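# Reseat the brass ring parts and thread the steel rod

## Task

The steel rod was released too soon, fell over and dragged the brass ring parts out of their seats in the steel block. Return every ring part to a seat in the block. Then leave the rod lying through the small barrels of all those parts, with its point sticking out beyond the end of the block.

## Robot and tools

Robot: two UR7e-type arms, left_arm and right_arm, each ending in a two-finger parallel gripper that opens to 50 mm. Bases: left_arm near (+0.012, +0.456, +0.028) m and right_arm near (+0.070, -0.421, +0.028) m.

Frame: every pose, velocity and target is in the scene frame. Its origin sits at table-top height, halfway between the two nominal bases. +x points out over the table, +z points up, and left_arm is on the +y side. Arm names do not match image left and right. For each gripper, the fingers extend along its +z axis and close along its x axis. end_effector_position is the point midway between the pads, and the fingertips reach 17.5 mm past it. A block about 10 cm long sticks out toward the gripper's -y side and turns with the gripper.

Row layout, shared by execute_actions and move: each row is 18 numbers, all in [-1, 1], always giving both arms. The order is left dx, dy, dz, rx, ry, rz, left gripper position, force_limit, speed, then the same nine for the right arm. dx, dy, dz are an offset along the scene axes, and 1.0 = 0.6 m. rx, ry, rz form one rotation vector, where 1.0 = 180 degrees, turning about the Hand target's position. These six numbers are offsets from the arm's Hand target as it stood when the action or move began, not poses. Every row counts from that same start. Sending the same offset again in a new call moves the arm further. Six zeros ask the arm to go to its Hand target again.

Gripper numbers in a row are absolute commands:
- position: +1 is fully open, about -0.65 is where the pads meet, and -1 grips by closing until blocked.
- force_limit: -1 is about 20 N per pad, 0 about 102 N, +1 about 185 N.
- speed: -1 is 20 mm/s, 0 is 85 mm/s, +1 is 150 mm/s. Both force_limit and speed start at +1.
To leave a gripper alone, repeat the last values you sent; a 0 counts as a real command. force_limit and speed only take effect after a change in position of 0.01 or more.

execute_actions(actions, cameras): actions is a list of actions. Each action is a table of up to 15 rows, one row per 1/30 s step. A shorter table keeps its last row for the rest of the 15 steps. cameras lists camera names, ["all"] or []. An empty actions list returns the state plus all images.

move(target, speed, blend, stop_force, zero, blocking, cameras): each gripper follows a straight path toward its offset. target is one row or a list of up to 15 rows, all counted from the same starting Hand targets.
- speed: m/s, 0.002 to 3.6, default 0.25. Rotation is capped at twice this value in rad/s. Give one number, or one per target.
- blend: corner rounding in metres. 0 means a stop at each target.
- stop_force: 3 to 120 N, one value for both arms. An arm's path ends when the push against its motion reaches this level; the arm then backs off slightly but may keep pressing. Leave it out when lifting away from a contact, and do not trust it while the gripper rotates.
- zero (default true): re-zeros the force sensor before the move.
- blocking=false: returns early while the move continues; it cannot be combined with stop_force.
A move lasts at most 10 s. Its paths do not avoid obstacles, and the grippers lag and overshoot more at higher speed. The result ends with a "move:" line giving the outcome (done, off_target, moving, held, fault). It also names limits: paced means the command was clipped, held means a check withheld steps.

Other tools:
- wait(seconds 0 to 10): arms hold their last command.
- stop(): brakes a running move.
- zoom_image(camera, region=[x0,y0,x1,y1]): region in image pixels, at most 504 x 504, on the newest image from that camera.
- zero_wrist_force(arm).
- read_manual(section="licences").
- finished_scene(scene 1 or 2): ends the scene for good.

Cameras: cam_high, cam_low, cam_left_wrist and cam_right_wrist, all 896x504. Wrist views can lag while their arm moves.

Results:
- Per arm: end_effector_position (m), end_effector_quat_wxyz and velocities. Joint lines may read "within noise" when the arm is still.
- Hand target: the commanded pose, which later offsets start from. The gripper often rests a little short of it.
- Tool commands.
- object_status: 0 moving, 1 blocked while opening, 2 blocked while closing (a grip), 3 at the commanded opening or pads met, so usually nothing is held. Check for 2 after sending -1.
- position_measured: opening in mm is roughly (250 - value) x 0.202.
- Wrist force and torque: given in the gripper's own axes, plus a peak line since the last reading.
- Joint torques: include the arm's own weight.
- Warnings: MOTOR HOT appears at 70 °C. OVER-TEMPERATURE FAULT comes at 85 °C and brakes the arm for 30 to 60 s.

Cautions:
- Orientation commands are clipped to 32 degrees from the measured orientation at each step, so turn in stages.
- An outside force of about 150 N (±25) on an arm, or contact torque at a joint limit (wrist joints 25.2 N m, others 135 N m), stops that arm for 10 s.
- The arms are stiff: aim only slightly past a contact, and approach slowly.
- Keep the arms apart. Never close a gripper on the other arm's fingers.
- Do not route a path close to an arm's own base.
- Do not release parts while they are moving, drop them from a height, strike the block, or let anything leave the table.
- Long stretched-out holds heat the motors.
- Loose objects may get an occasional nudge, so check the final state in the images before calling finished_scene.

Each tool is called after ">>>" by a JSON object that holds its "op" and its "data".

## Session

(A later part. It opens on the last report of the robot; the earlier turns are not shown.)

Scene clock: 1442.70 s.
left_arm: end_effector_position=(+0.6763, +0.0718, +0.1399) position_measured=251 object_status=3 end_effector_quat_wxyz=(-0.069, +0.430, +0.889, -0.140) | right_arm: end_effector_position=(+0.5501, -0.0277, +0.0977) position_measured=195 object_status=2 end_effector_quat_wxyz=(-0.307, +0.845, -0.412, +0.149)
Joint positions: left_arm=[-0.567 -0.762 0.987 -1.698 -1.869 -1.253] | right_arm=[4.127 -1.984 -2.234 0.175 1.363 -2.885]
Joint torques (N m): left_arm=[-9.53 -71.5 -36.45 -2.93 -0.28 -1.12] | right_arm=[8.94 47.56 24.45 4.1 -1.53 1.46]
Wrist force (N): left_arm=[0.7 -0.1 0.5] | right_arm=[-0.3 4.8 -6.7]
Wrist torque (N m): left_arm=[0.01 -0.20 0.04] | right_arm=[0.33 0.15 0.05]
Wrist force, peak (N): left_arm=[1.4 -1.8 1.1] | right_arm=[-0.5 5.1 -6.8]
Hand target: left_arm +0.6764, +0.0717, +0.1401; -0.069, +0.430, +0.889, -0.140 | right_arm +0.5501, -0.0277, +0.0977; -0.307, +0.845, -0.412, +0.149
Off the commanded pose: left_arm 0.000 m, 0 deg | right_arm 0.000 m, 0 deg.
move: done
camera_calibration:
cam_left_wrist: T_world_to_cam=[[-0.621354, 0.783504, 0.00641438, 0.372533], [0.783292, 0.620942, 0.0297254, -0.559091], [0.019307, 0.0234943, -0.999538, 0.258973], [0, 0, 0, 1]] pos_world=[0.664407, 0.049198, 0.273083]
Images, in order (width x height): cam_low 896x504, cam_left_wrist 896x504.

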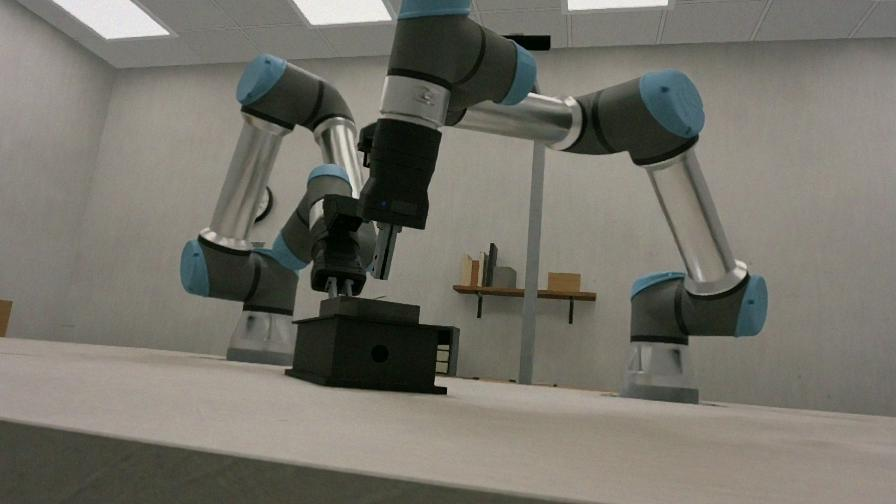

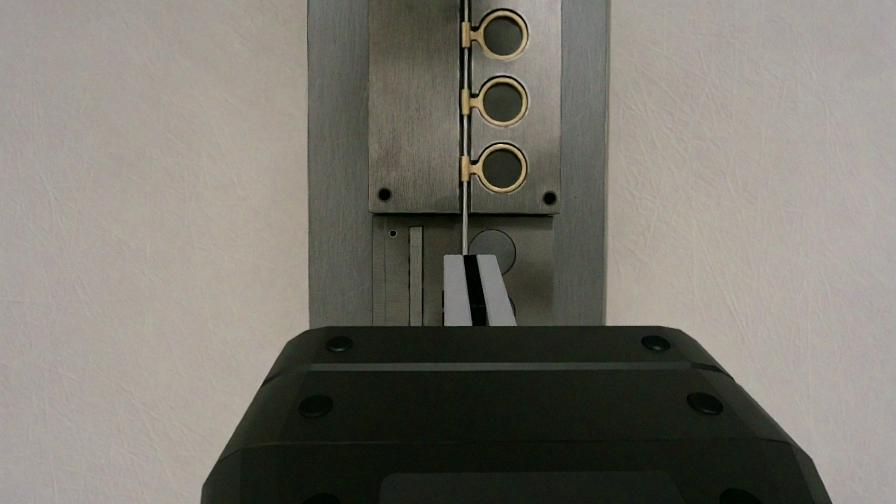

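>>> {"op": "move", "data": {"target": [0,0,-0.0133,0,0,0,-1,-0.85,0,0,0,0,0,0,0,-1,0.3,-1], "speed": 0.04}}

>>> {"op": "move", "data": {"target": [0,0,-0.03,0,0,0,-1,-0.85,0,0,0,0,0,0,0,-1,0.3,-1], "speed": 0.006, "stop_force": 3, "cameras": ["cam_left_wrist","cam_low","cam_right_wrist"]}}

>>> {"op": "zoom_image", "data": {"camera": "cam_low", "region": [345, 255, 405, 315]}}

Scene clock: 1450.03 s.
left_arm: end_effector_position=(+0.6764, +0.0717, +0.1319) position_measured=251 object_status=3 end_effector_quat_wxyz=(-0.069, +0.430, +0.889, -0.140) | right_arm: end_effector_position=(+0.5501, -0.0277, +0.0977) position_measured=195 object_status=2 end_effector_quat_wxyz=(-0.307, +0.845, -0.412, +0.149)
Joint positions: left_arm=[-0.567 -0.756 0.998 -1.715 -1.869 -1.253] | right_arm=[4.127 -1.984 -2.234 0.175 1.363 -2.885]
Joint torques (N m): left_arm=[-9.61 -57.1 -29.44 -1.58 -3.11 1.16] | right_arm=[7.07 47.49 23.99 6.3 -1.5 1.46]
Wrist force (N): left_arm=[0.8 -0.3 0.5] | right_arm=[-0.4 5.0 -6.8]
Wrist torque (N m): left_arm=[-0.02 -0.22 0.04] | right_arm=[0.36 0.17 0.05]
Wrist force, peak (N): left_arm=[1.1 -0.3 0.8] | right_arm=[-0.3 5.0 -7.0]
Hand target: left_arm +0.6764, +0.0717, +0.1321; -0.069, +0.430, +0.889, -0.140 | right_arm +0.5501, -0.0277, +0.0977; -0.307, +0.845, -0.412, +0.149
Off the commanded pose: left_arm 0.000 m, 0 deg | right_arm 0.000 m, 0 deg.
move: done

Scene clock: 1453.47 s.
left_arm: end_effector_position=(+0.6764, +0.0717, +0.1192) position_measured=251 object_status=3 end_effector_quat_wxyz=(-0.069, +0.430, +0.889, -0.140) | right_arm: end_effector_position=(+0.5501, -0.0277, +0.0977) position_measured=195 object_status=2 end_effector_quat_wxyz=(-0.307, +0.845, -0.412, +0.149)
Joint positions: left_arm=[-0.567 -0.747 1.016 -1.742 -1.869 -1.253] | right_arm=[4.127 -1.984 -2.234 0.175 1.363 -2.885]
Joint torques (N m): left_arm=[-9.39 -70.03 -36.95 -1.44 -3.35 0.23] | right_arm=[4.66 27.68 21.77 1.56 -1.48 1.34]
Wrist force (N): left_arm=[1.3 -1.0 -2.3] | right_arm=[-0.1 4.7 -13.9]
Wrist torque (N m): left_arm=[-0.01 -0.22 0.05] | right_arm=[0.19 0.23 0.10]
Wrist force, peak (N): left_arm=[0.9 -1.3 -3.7] | right_arm=[0.2 4.0 -16.0]
Hand target: left_arm +0.6764, +0.0717, +0.1192; -0.069, +0.430, +0.889, -0.140 (not the last commanded pose) | right_arm +0.5501, -0.0277, +0.0977; -0.307, +0.845, -0.412, +0.149
Off the commanded pose: left_arm 0.005 m, 0 deg | right_arm 0.000 m, 0 deg.
move: contact (left_arm)
camera_calibration:
cam_left_wrist: T_world_to_cam=[[-0.621345, 0.783514, 0.00607152, 0.372745], [0.783292, 0.620938, 0.0298361, -0.558503], [0.019607, 0.0232943, -0.999536, 0.238093], [0, 0, 0, 1]] pos_world=[0.664406, 0.0491987, 0.252383]
cam_right_wrist: T_world_to_cam=[[0.613392, -0.789774, 0.00260754, -0.350178], [-0.744594, -0.579396, -0.331483, 0.440916], [0.263307, 0.201387, -0.943458, 0.0790724], [0, 0, 0, 1]] pos_world=[0.522279, -0.0370213, 0.22167]
Images, in order (width x height): cam_low 896x504, cam_left_wrist 896x504, cam_right_wrist 896x504.

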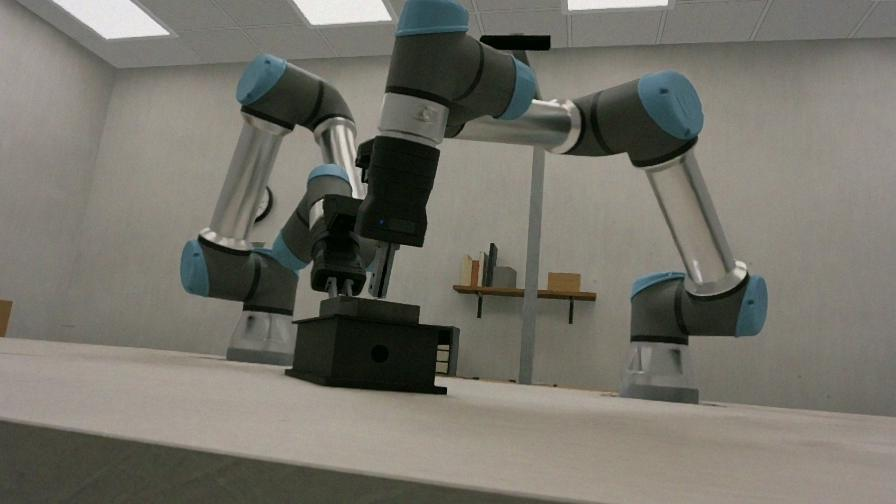

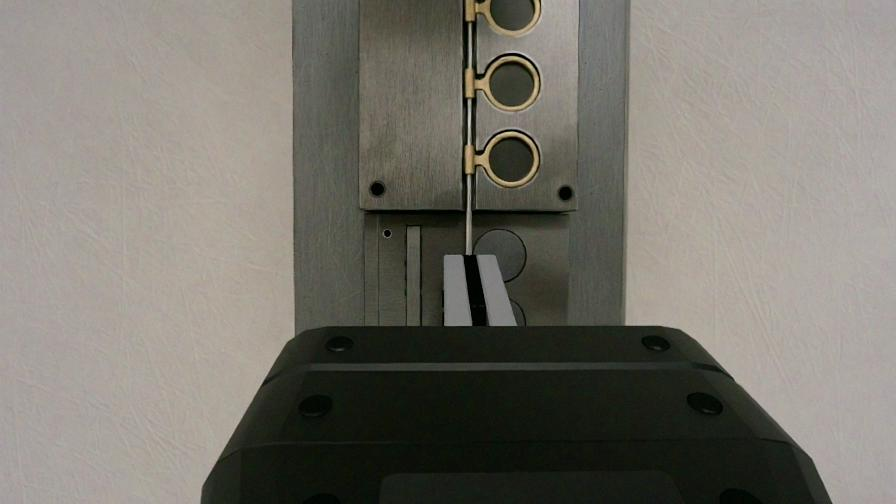

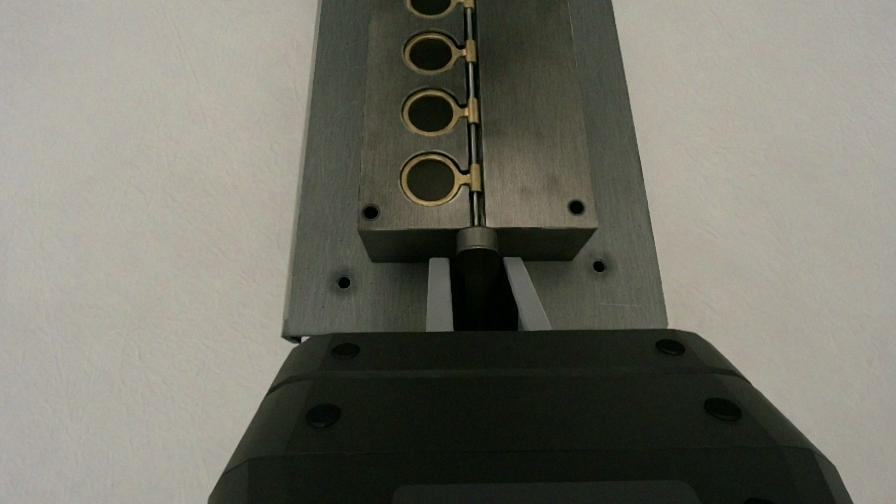

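Scaled by 8.400.

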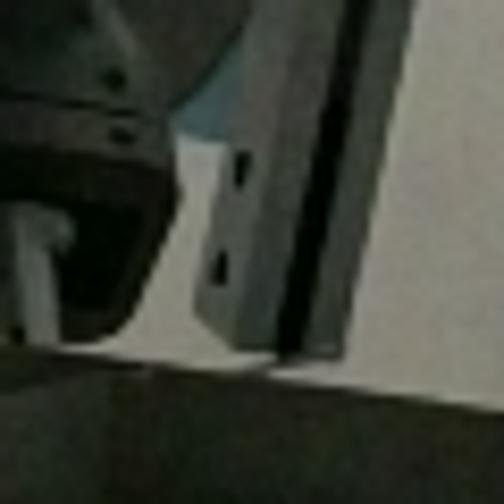

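>>> {"op": "move", "data": {"target": [0,0,0,0,0,0,-1,-0.85,0,-0.0002,-0.0001,0.0007,0,0,0,-1,0.3,-1], "speed": 0.01}}

>>> {"op": "move", "data": {"target": [0,0,0,0,0,0,-1,-0.85,0,0,0,0,0,0,0,-0.1,-0.85,-1], "speed": 0.01, "cameras": ["cam_left_wrist","cam_low","cam_right_wrist"]}}

>>> {"op": "zoom_image", "data": {"camera": "cam_right_wrist", "region": [400, 0, 560, 330]}}

Scene clock: 1462.33 s.
left_arm: end_effector_position=(+0.6764, +0.0717, +0.1192) position_measured=251 object_status=3 end_effector_quat_wxyz=(-0.069, +0.430, +0.889, -0.140) | right_arm: end_effector_position=(+0.5500, -0.0277, +0.0981) position_measured=195 object_status=2 end_effector_quat_wxyz=(-0.307, +0.845, -0.412, +0.149)
Joint positions: left_arm=[-0.567 -0.747 1.016 -1.742 -1.869 -1.253] | right_arm=[4.127 -1.983 -2.234 0.174 1.362 -2.884]
Joint torques (N m): left_arm=[-9.54 -69.21 -37.27 -3.83 -3.1 0.24] | right_arm=[10.42 48.52 8.64 2.83 -2.75 1.55]
Wrist force (N): left_arm=[0.7 -0.9 -0.2] | right_arm=[-0.5 1.5 0.0]
Wrist torque (N m): left_arm=[-0.01 -0.16 0.05] | right_arm=[0.01 0.17 0.05]
Wrist force, peak (N): left_arm=[1.2 -0.9 -2.7] | right_arm=[-0.2 2.6 -15.2]
Hand target: left_arm +0.6764, +0.0717, +0.1192; -0.069, +0.430, +0.889, -0.140 | right_arm +0.5500, -0.0277, +0.0981; -0.307, +0.845, -0.412, +0.149
Off the commanded pose: left_arm 0.000 m, 0 deg | right_arm 0.000 m, 0 deg.
move: done

Scene clock: 1462.83 s.
left_arm: end_effector_position=(+0.6764, +0.0717, +0.1192) position_measured=251 object_status=3 end_effector_quat_wxyz=(-0.069, +0.430, +0.889, -0.140) | right_arm: end_effector_position=(+0.5500, -0.0277, +0.0981) position_measured=167 object_status=0 end_effector_quat_wxyz=(-0.307, +0.845, -0.412, +0.149)
Joint positions: left_arm=[-0.567 -0.747 1.016 -1.742 -1.869 -1.253] | right_arm=[4.127 -1.983 -2.234 0.174 1.362 -2.884]
Joint torques (N m): left_arm=[-9.26 -68.78 -36.57 -4.11 -3.12 0.2] | right_arm=[10.33 48.35 7.86 4.82 -2.56 1.46]
Wrist force (N): left_arm=[0.5 -0.4 0.5] | right_arm=[-0.8 1.1 -1.1]
Wrist torque (N m): left_arm=[-0.02 -0.17 0.05] | right_arm=[0.16 0.16 0.04]
Wrist force, peak (N): left_arm=[0.7 -0.7 0.3] | right_arm=[-0.7 1.0 -1.2]
Hand target: left_arm +0.6764, +0.0717, +0.1192; -0.069, +0.430, +0.889, -0.140 | right_arm +0.5500, -0.0277, +0.0981; -0.307, +0.845, -0.412, +0.149
Off the commanded pose: left_arm 0.000 m, 0 deg | right_arm 0.000 m, 0 deg.
move: done
camera_calibration:
cam_left_wrist: T_world_to_cam=[[-0.621345, 0.783514, 0.00607152, 0.372745], [0.783292, 0.620938, 0.0298361, -0.558503], [0.019607, 0.0232943, -0.999536, 0.238093], [0, 0, 0, 1]] pos_world=[0.664406, 0.0491987, 0.252383]
cam_right_wrist: T_world_to_cam=[[0.613387, -0.789778, 0.00262344, -0.350058], [-0.744638, -0.579429, -0.331326, 0.440886], [0.263194, 0.201277, -0.943513, 0.0795699], [0, 0, 0, 1]] pos_world=[0.522079, -0.0370218, 0.22207]
Images, in order (width x height): cam_low 896x504, cam_left_wrist 896x504, cam_right_wrist 896x504.

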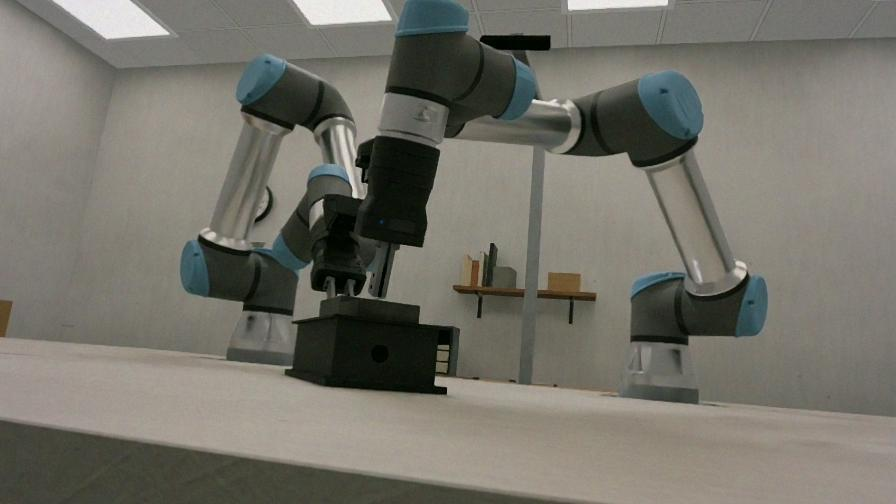

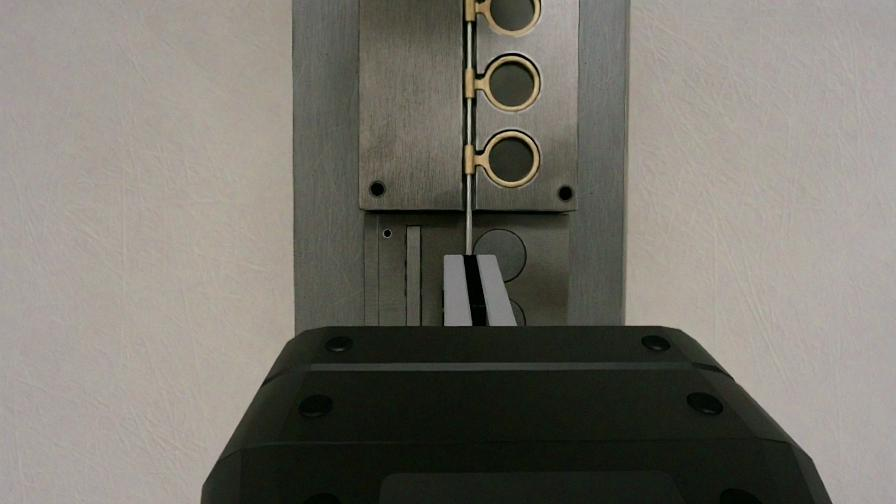

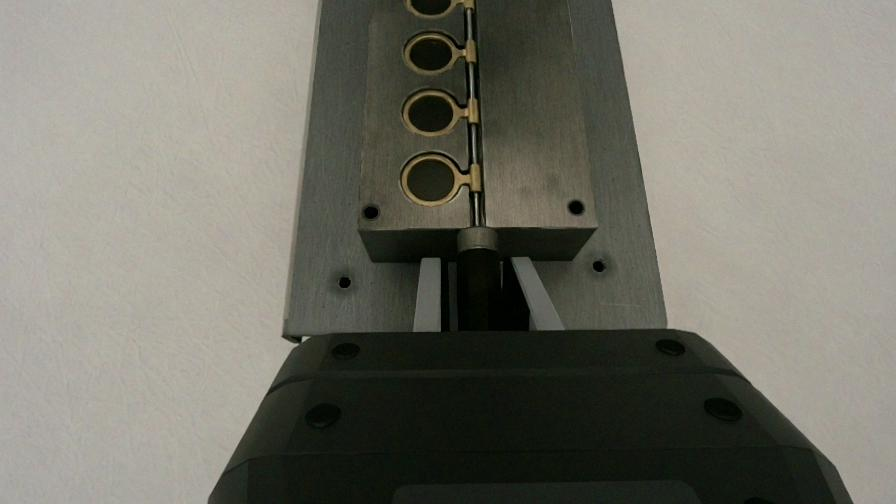

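Scaled by 1.527.

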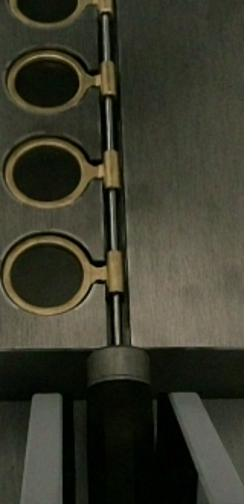

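>>> {"op": "move", "data": {"target": [0,0,0.006,0,0,0,-1,-0.85,0,0,0,0,0,0,0,-0.1,-0.85,-1], "speed": 0.01, "cameras": ["cam_left_wrist","cam_low","cam_right_wrist"]}}

>>> {"op": "zoom_image", "data": {"camera": "cam_low", "region": [345, 255, 405, 315]}}

>>> {"op": "zoom_image", "data": {"camera": "cam_right_wrist", "region": [400, 0, 560, 330]}}

Scene clock: 1468.63 s.
left_arm: end_effector_position=(+0.6764, +0.0717, +0.1229) position_measured=251 object_status=3 end_effector_quat_wxyz=(-0.069, +0.430, +0.889, -0.140) | right_arm: end_effector_position=(+0.5500, -0.0277, +0.0981) position_measured=167 object_status=3 end_effector_quat_wxyz=(-0.307, +0.845, -0.412, +0.149)
Joint positions: left_arm=[-0.567 -0.75 1.011 -1.734 -1.869 -1.253] | right_arm=[4.127 -1.983 -2.234 0.174 1.362 -2.884]
Joint torques (N m): left_arm=[-9.41 -67.04 -32.5 -2.86 -3.1 0.24] | right_arm=[9.52 43.93 8.93 6.51 -2.22 0.62]
Wrist force (N): left_arm=[0.6 -0.1 0.4] | right_arm=[-0.7 1.2 -0.9]
Wrist torque (N m): left_arm=[0.03 -0.18 0.05] | right_arm=[0.17 0.14 0.04]
Wrist force, peak (N): left_arm=[0.9 -0.3 0.6] | right_arm=[-0.8 1.1 -1.3]
Hand target: left_arm +0.6764, +0.0717, +0.1228; -0.069, +0.430, +0.889, -0.140 | right_arm +0.5500, -0.0277, +0.0981; -0.307, +0.845, -0.412, +0.149
Off the commanded pose: left_arm 0.000 m, 0 deg | right_arm 0.000 m, 0 deg.
move: done
camera_calibration:
cam_left_wrist: T_world_to_cam=[[-0.621345, 0.783514, 0.00607152, 0.372723], [0.783292, 0.620938, 0.0298361, -0.558613], [0.019607, 0.0232943, -0.999536, 0.241791], [0, 0, 0, 1]] pos_world=[0.664406, 0.0491987, 0.256083]
cam_right_wrist: T_world_to_cam=[[0.613392, -0.789774, 0.00260667, -0.350057], [-0.744603, -0.579403, -0.33145, 0.440897], [0.263281, 0.201368, -0.943469, 0.0795178], [0, 0, 0, 1]] pos_world=[0.522079, -0.0370214, 0.22207]
Images, in order (width x height): cam_low 896x504, cam_left_wrist 896x504, cam_right_wrist 896x504.

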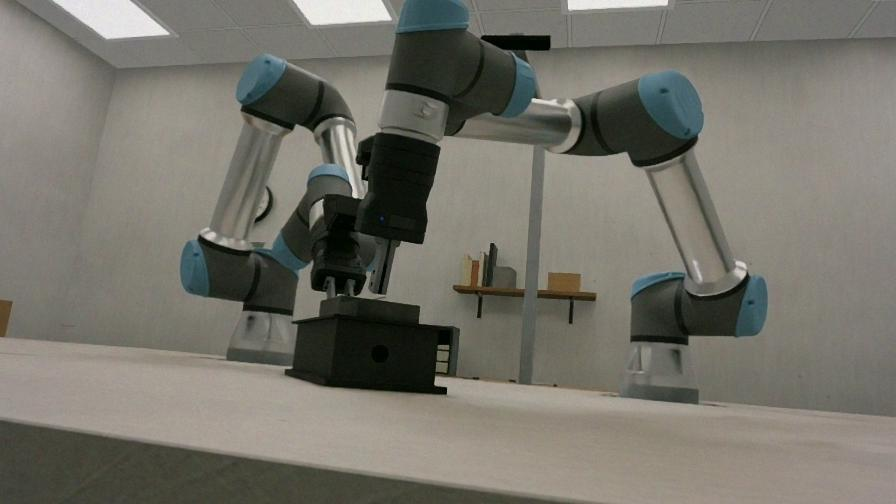

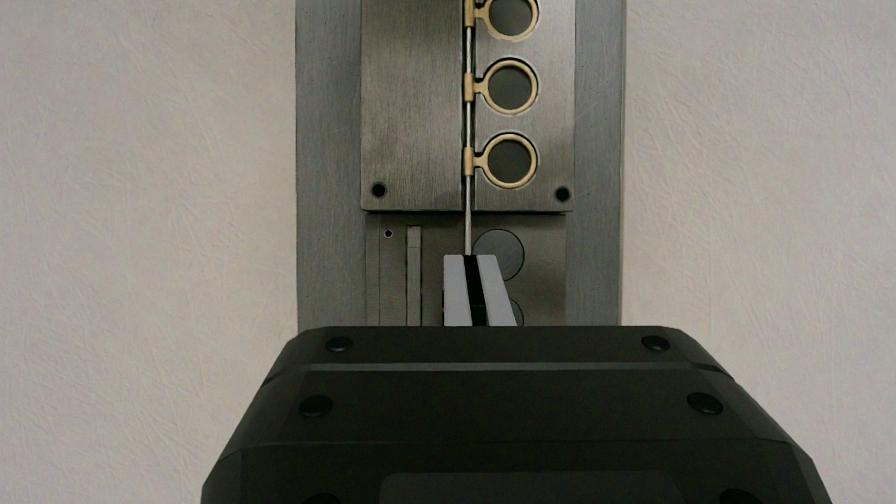

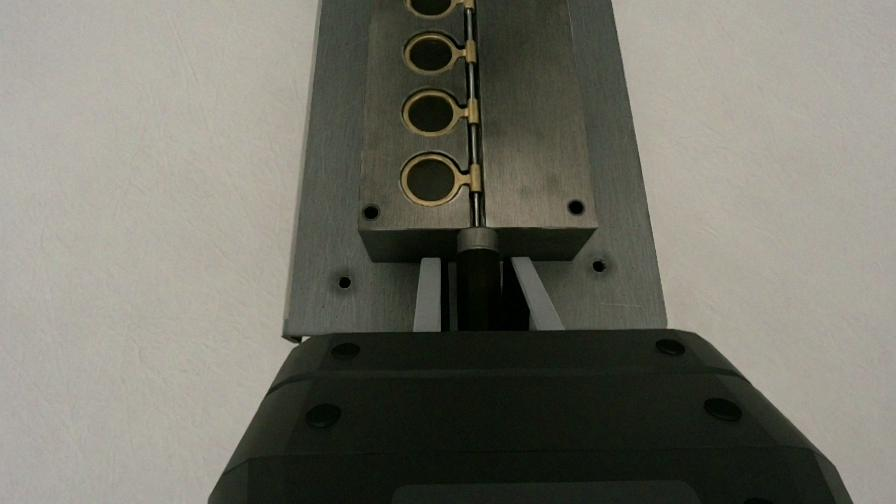

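Scaled by 8.400.

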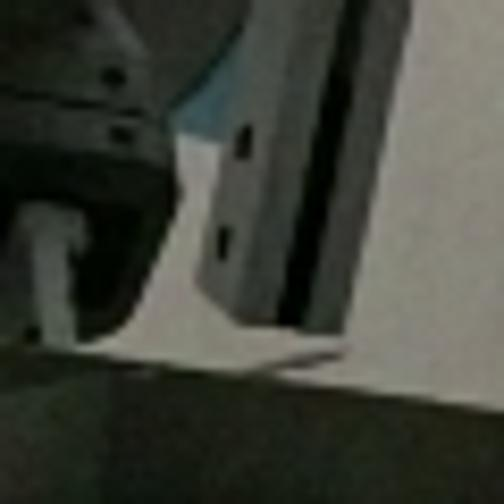

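Scaled by 1.527.

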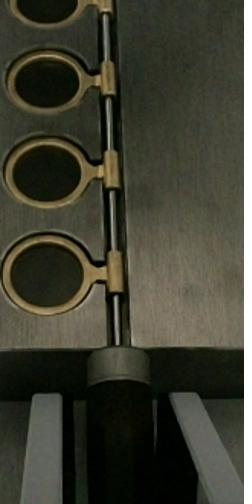

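>>> {"op": "move", "data": {"target": [[0,0,0.006,0,0,0,-1,-0.85,0,0,0,0,0,0,0,0.2,-0.85,-0.8],[0,0,0.1,0,0,0,-1,-0.85,0,-0.053,-0.0415,0.08,0,0,0,0.2,-0.85,-0.8]], "speed": [0.03,0.05], "cameras": ["cam_left_wrist","cam_low","cam_right_wrist"]}}

>>> {"op": "zoom_image", "data": {"camera": "cam_low", "region": [320, 255, 410, 345]}}

>>> {"op": "zoom_image", "data": {"camera": "cam_right_wrist", "region": [360, 30, 600, 320]}}

>>> {"op": "zoom_image", "data": {"camera": "cam_left_wrist", "region": [380, 0, 600, 320]}}

Scene clock: 1479.17 s.
left_arm: end_effector_position=(+0.6764, +0.0717, +0.1830) position_measured=251 object_status=3 end_effector_quat_wxyz=(-0.068, +0.430, +0.889, -0.140) | right_arm: end_effector_position=(+0.5182, -0.0526, +0.1461) position_measured=123 object_status=3 end_effector_quat_wxyz=(-0.307, +0.845, -0.412, +0.149)
Joint positions: left_arm=[-0.567 -0.784 0.915 -1.605 -1.869 -1.253] | right_arm=[4.16 -1.785 -2.321 0.058 1.342 -2.858]
Joint torques (N m): left_arm=[-9.27 -45.15 -13.99 -4.24 -2.79 -0.29] | right_arm=[-11.79 24.03 23.61 6.06 1.41 -1.44]
Wrist force (N): left_arm=[0.8 -0.1 0.5] | right_arm=[-0.8 1.0 -0.9]
Wrist torque (N m): left_arm=[-0.02 -0.21 0.06] | right_arm=[0.14 0.17 -0.04]
Wrist force, peak (N): left_arm=[0.6 0.3 1.4] | right_arm=[-0.9 0.8 -1.9]
Hand target: left_arm +0.6764, +0.0717, +0.1828; -0.069, +0.430, +0.889, -0.140 | right_arm +0.5182, -0.0526, +0.1461; -0.307, +0.845, -0.412, +0.149
Off the commanded pose: left_arm 0.000 m, 0 deg | right_arm 0.000 m, 0 deg.
move: done
camera_calibration:
cam_left_wrist: T_world_to_cam=[[-0.6214, 0.783472, 0.00578769, 0.372485], [0.783243, 0.620998, 0.02987, -0.560388], [0.0198081, 0.0230944, -0.999537, 0.30174], [0, 0, 0, 1]] pos_world=[0.664405, 0.0491993, 0.316183]
cam_right_wrist: T_world_to_cam=[[0.61337, -0.789791, 0.00268177, -0.350352], [-0.74461, -0.579407, -0.331428, 0.418698], [0.263313, 0.201291, -0.943477, 0.138173], [0, 0, 0, 1]] pos_world=[0.490279, -0.0619218, 0.27007]
Images, in order (width x height): cam_low 896x504, cam_left_wrist 896x504, cam_right_wrist 896x504.

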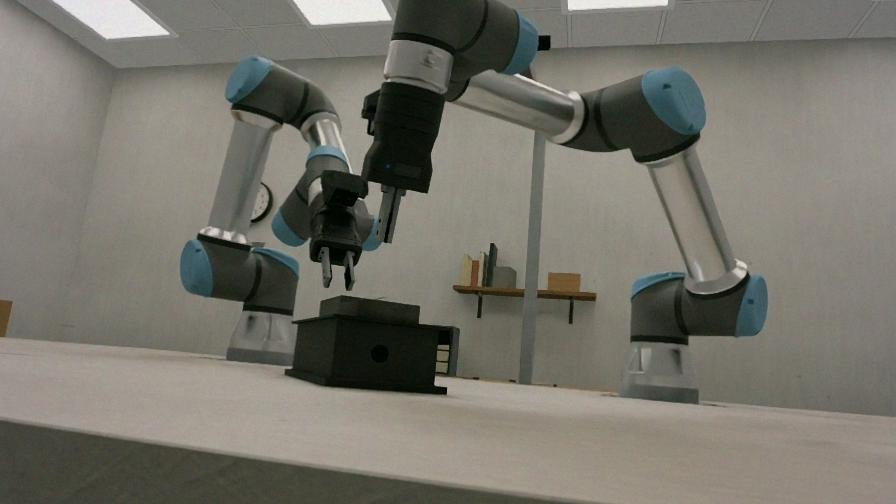

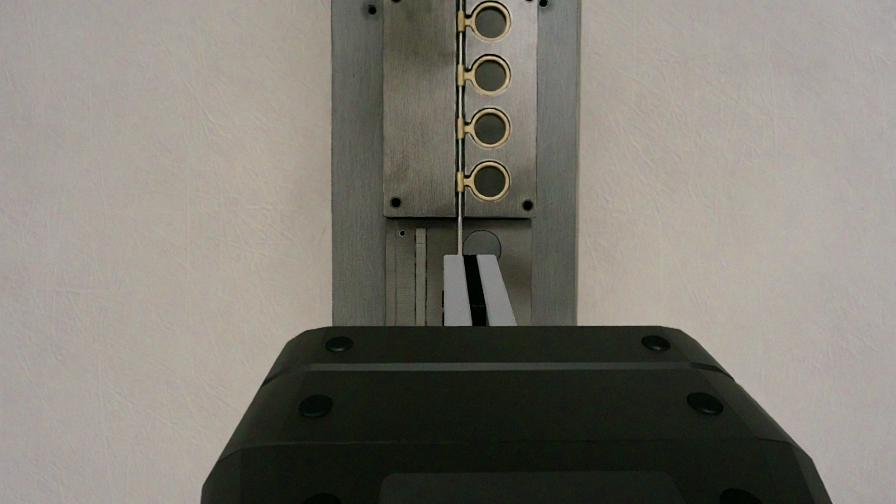

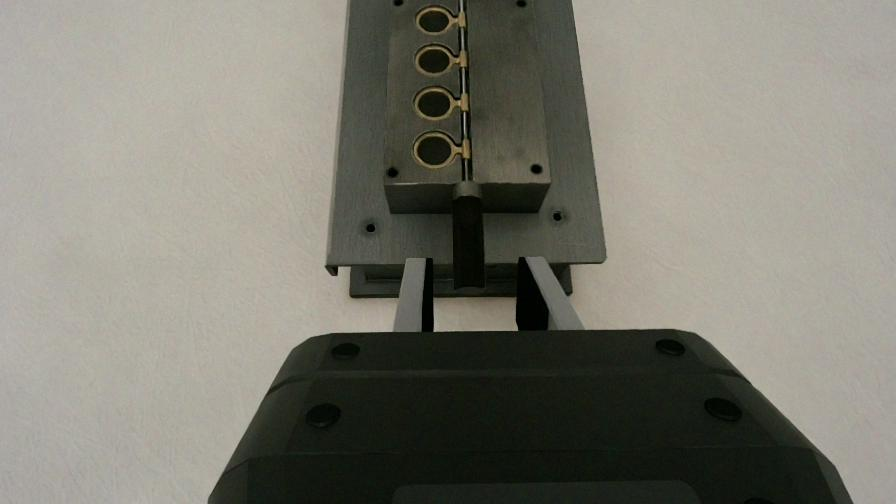

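Scaled by 5.600.

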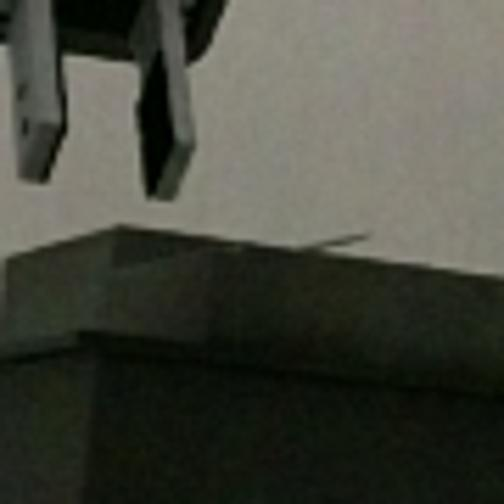

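Scaled by 1.738.

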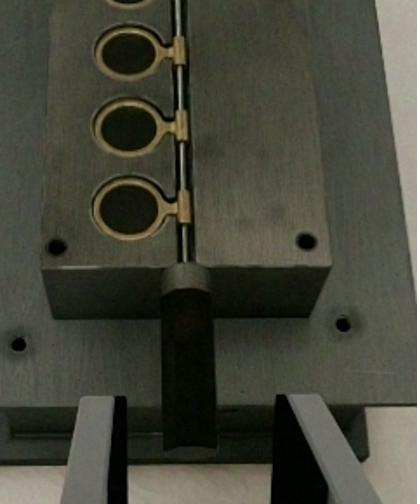

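Scaled by 1.575.

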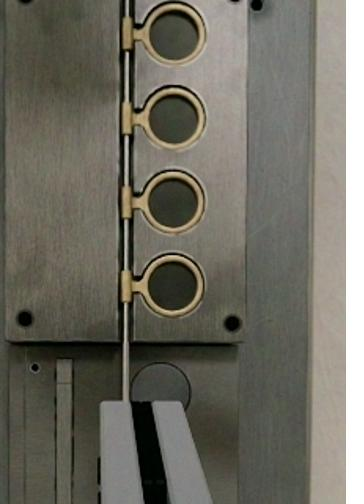

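>>> {"op": "wait", "data": {"seconds": 0.5, "cameras": ["cam_left_wrist"]}}

>>> {"op": "zoom_image", "data": {"camera": "cam_left_wrist", "region": [440, 90, 540, 220]}}

>>> {"op": "zoom_image", "data": {"camera": "cam_left_wrist", "region": [440, 0, 540, 110]}}

Scene clock: 1485.77 s.
left_arm: end_effector_position=(+0.6764, +0.0717, +0.1828) position_measured=251 object_status=3 end_effector_quat_wxyz=(-0.069, +0.430, +0.889, -0.140) | right_arm: end_effector_position=(+0.5182, -0.0526, +0.1461) position_measured=123 object_status=3 end_effector_quat_wxyz=(-0.307, +0.845, -0.412, +0.149)
Joint positions: left_arm=[-0.567 -0.784 0.915 -1.605 -1.869 -1.253] | right_arm=[4.16 -1.785 -2.321 0.058 1.342 -2.858]
Joint torques (N m): left_arm=[-6.66 -46.39 -14.44 -1.78 -2.78 1.44] | right_arm=[-13.1 15.97 24.21 2.2 2.04 -1.6]
Wrist force (N): left_arm=[0.9 0.0 0.3] | right_arm=[-0.7 0.7 -0.8]
Wrist torque (N m): left_arm=[-0.02 -0.22 0.07] | right_arm=[0.10 0.14 -0.03]
Wrist force, peak (N): left_arm=[1.1 -0.1 0.5] | right_arm=[-0.9 1.1 -1.1]
Hand target: left_arm +0.6764, +0.0717, +0.1828; -0.069, +0.430, +0.889, -0.140 | right_arm +0.5182, -0.0526, +0.1461; -0.307, +0.845, -0.412, +0.149
Tool commands: left_gripper/position=-1.0 left_gripper/force_limit=-0.85 left_gripper/speed=+0.0 right_gripper/position=+0.2 right_gripper/force_limit=-0.85 right_gripper/speed=-0.8
Off the commanded pose: left_arm 0.000 m, 0 deg | right_arm 0.000 m, 0 deg.
wait: 0.50 s; at rest from the start
camera_calibration:
cam_left_wrist: T_world_to_cam=[[-0.621345, 0.783514, 0.00607152, 0.372359], [0.783292, 0.620938, 0.0298361, -0.560401], [0.019607, 0.0232943, -0.999536, 0.301664], [0, 0, 0, 1]] pos_world=[0.664406, 0.0491987, 0.315983]
Images, in order (width x height): cam_left_wrist 896x504.

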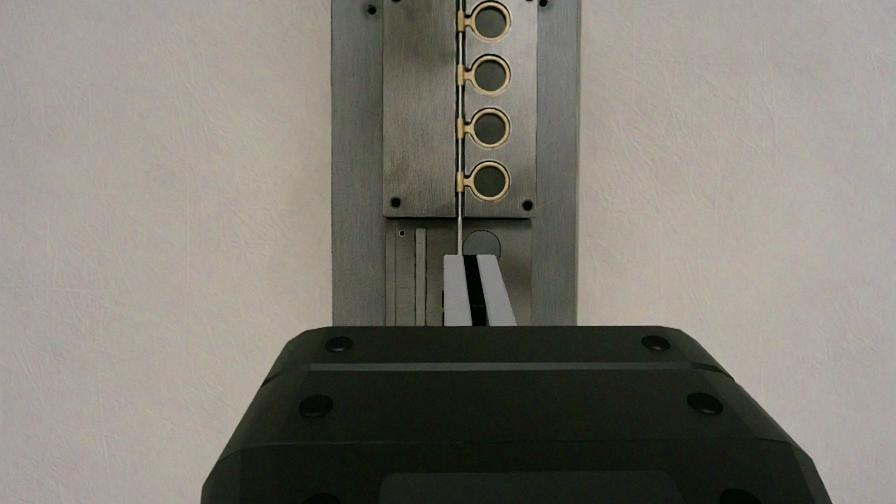

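Scaled by 3.877.

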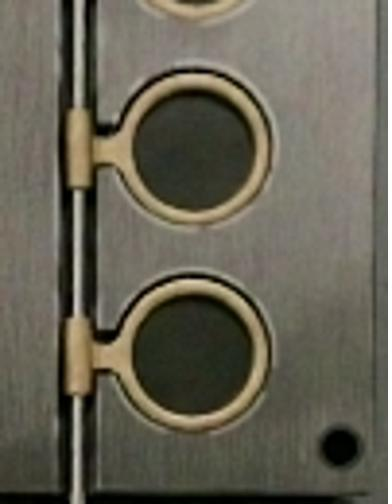

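Scaled by 4.582.

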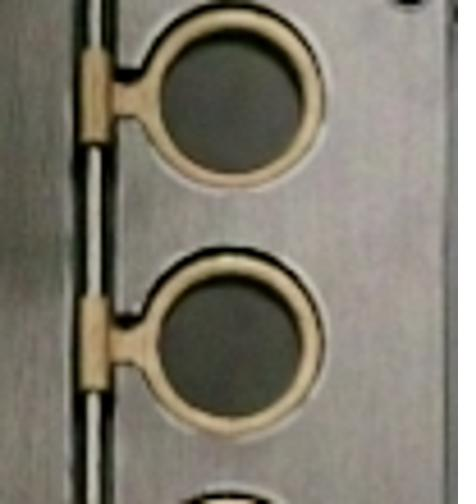

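All four rings are seated in their nests, and the rod lies through every barrel with its point past the end of the block.

>>> {"op": "finished_scene", "data": {"scene": 2}}

The scene is finished: the task was done.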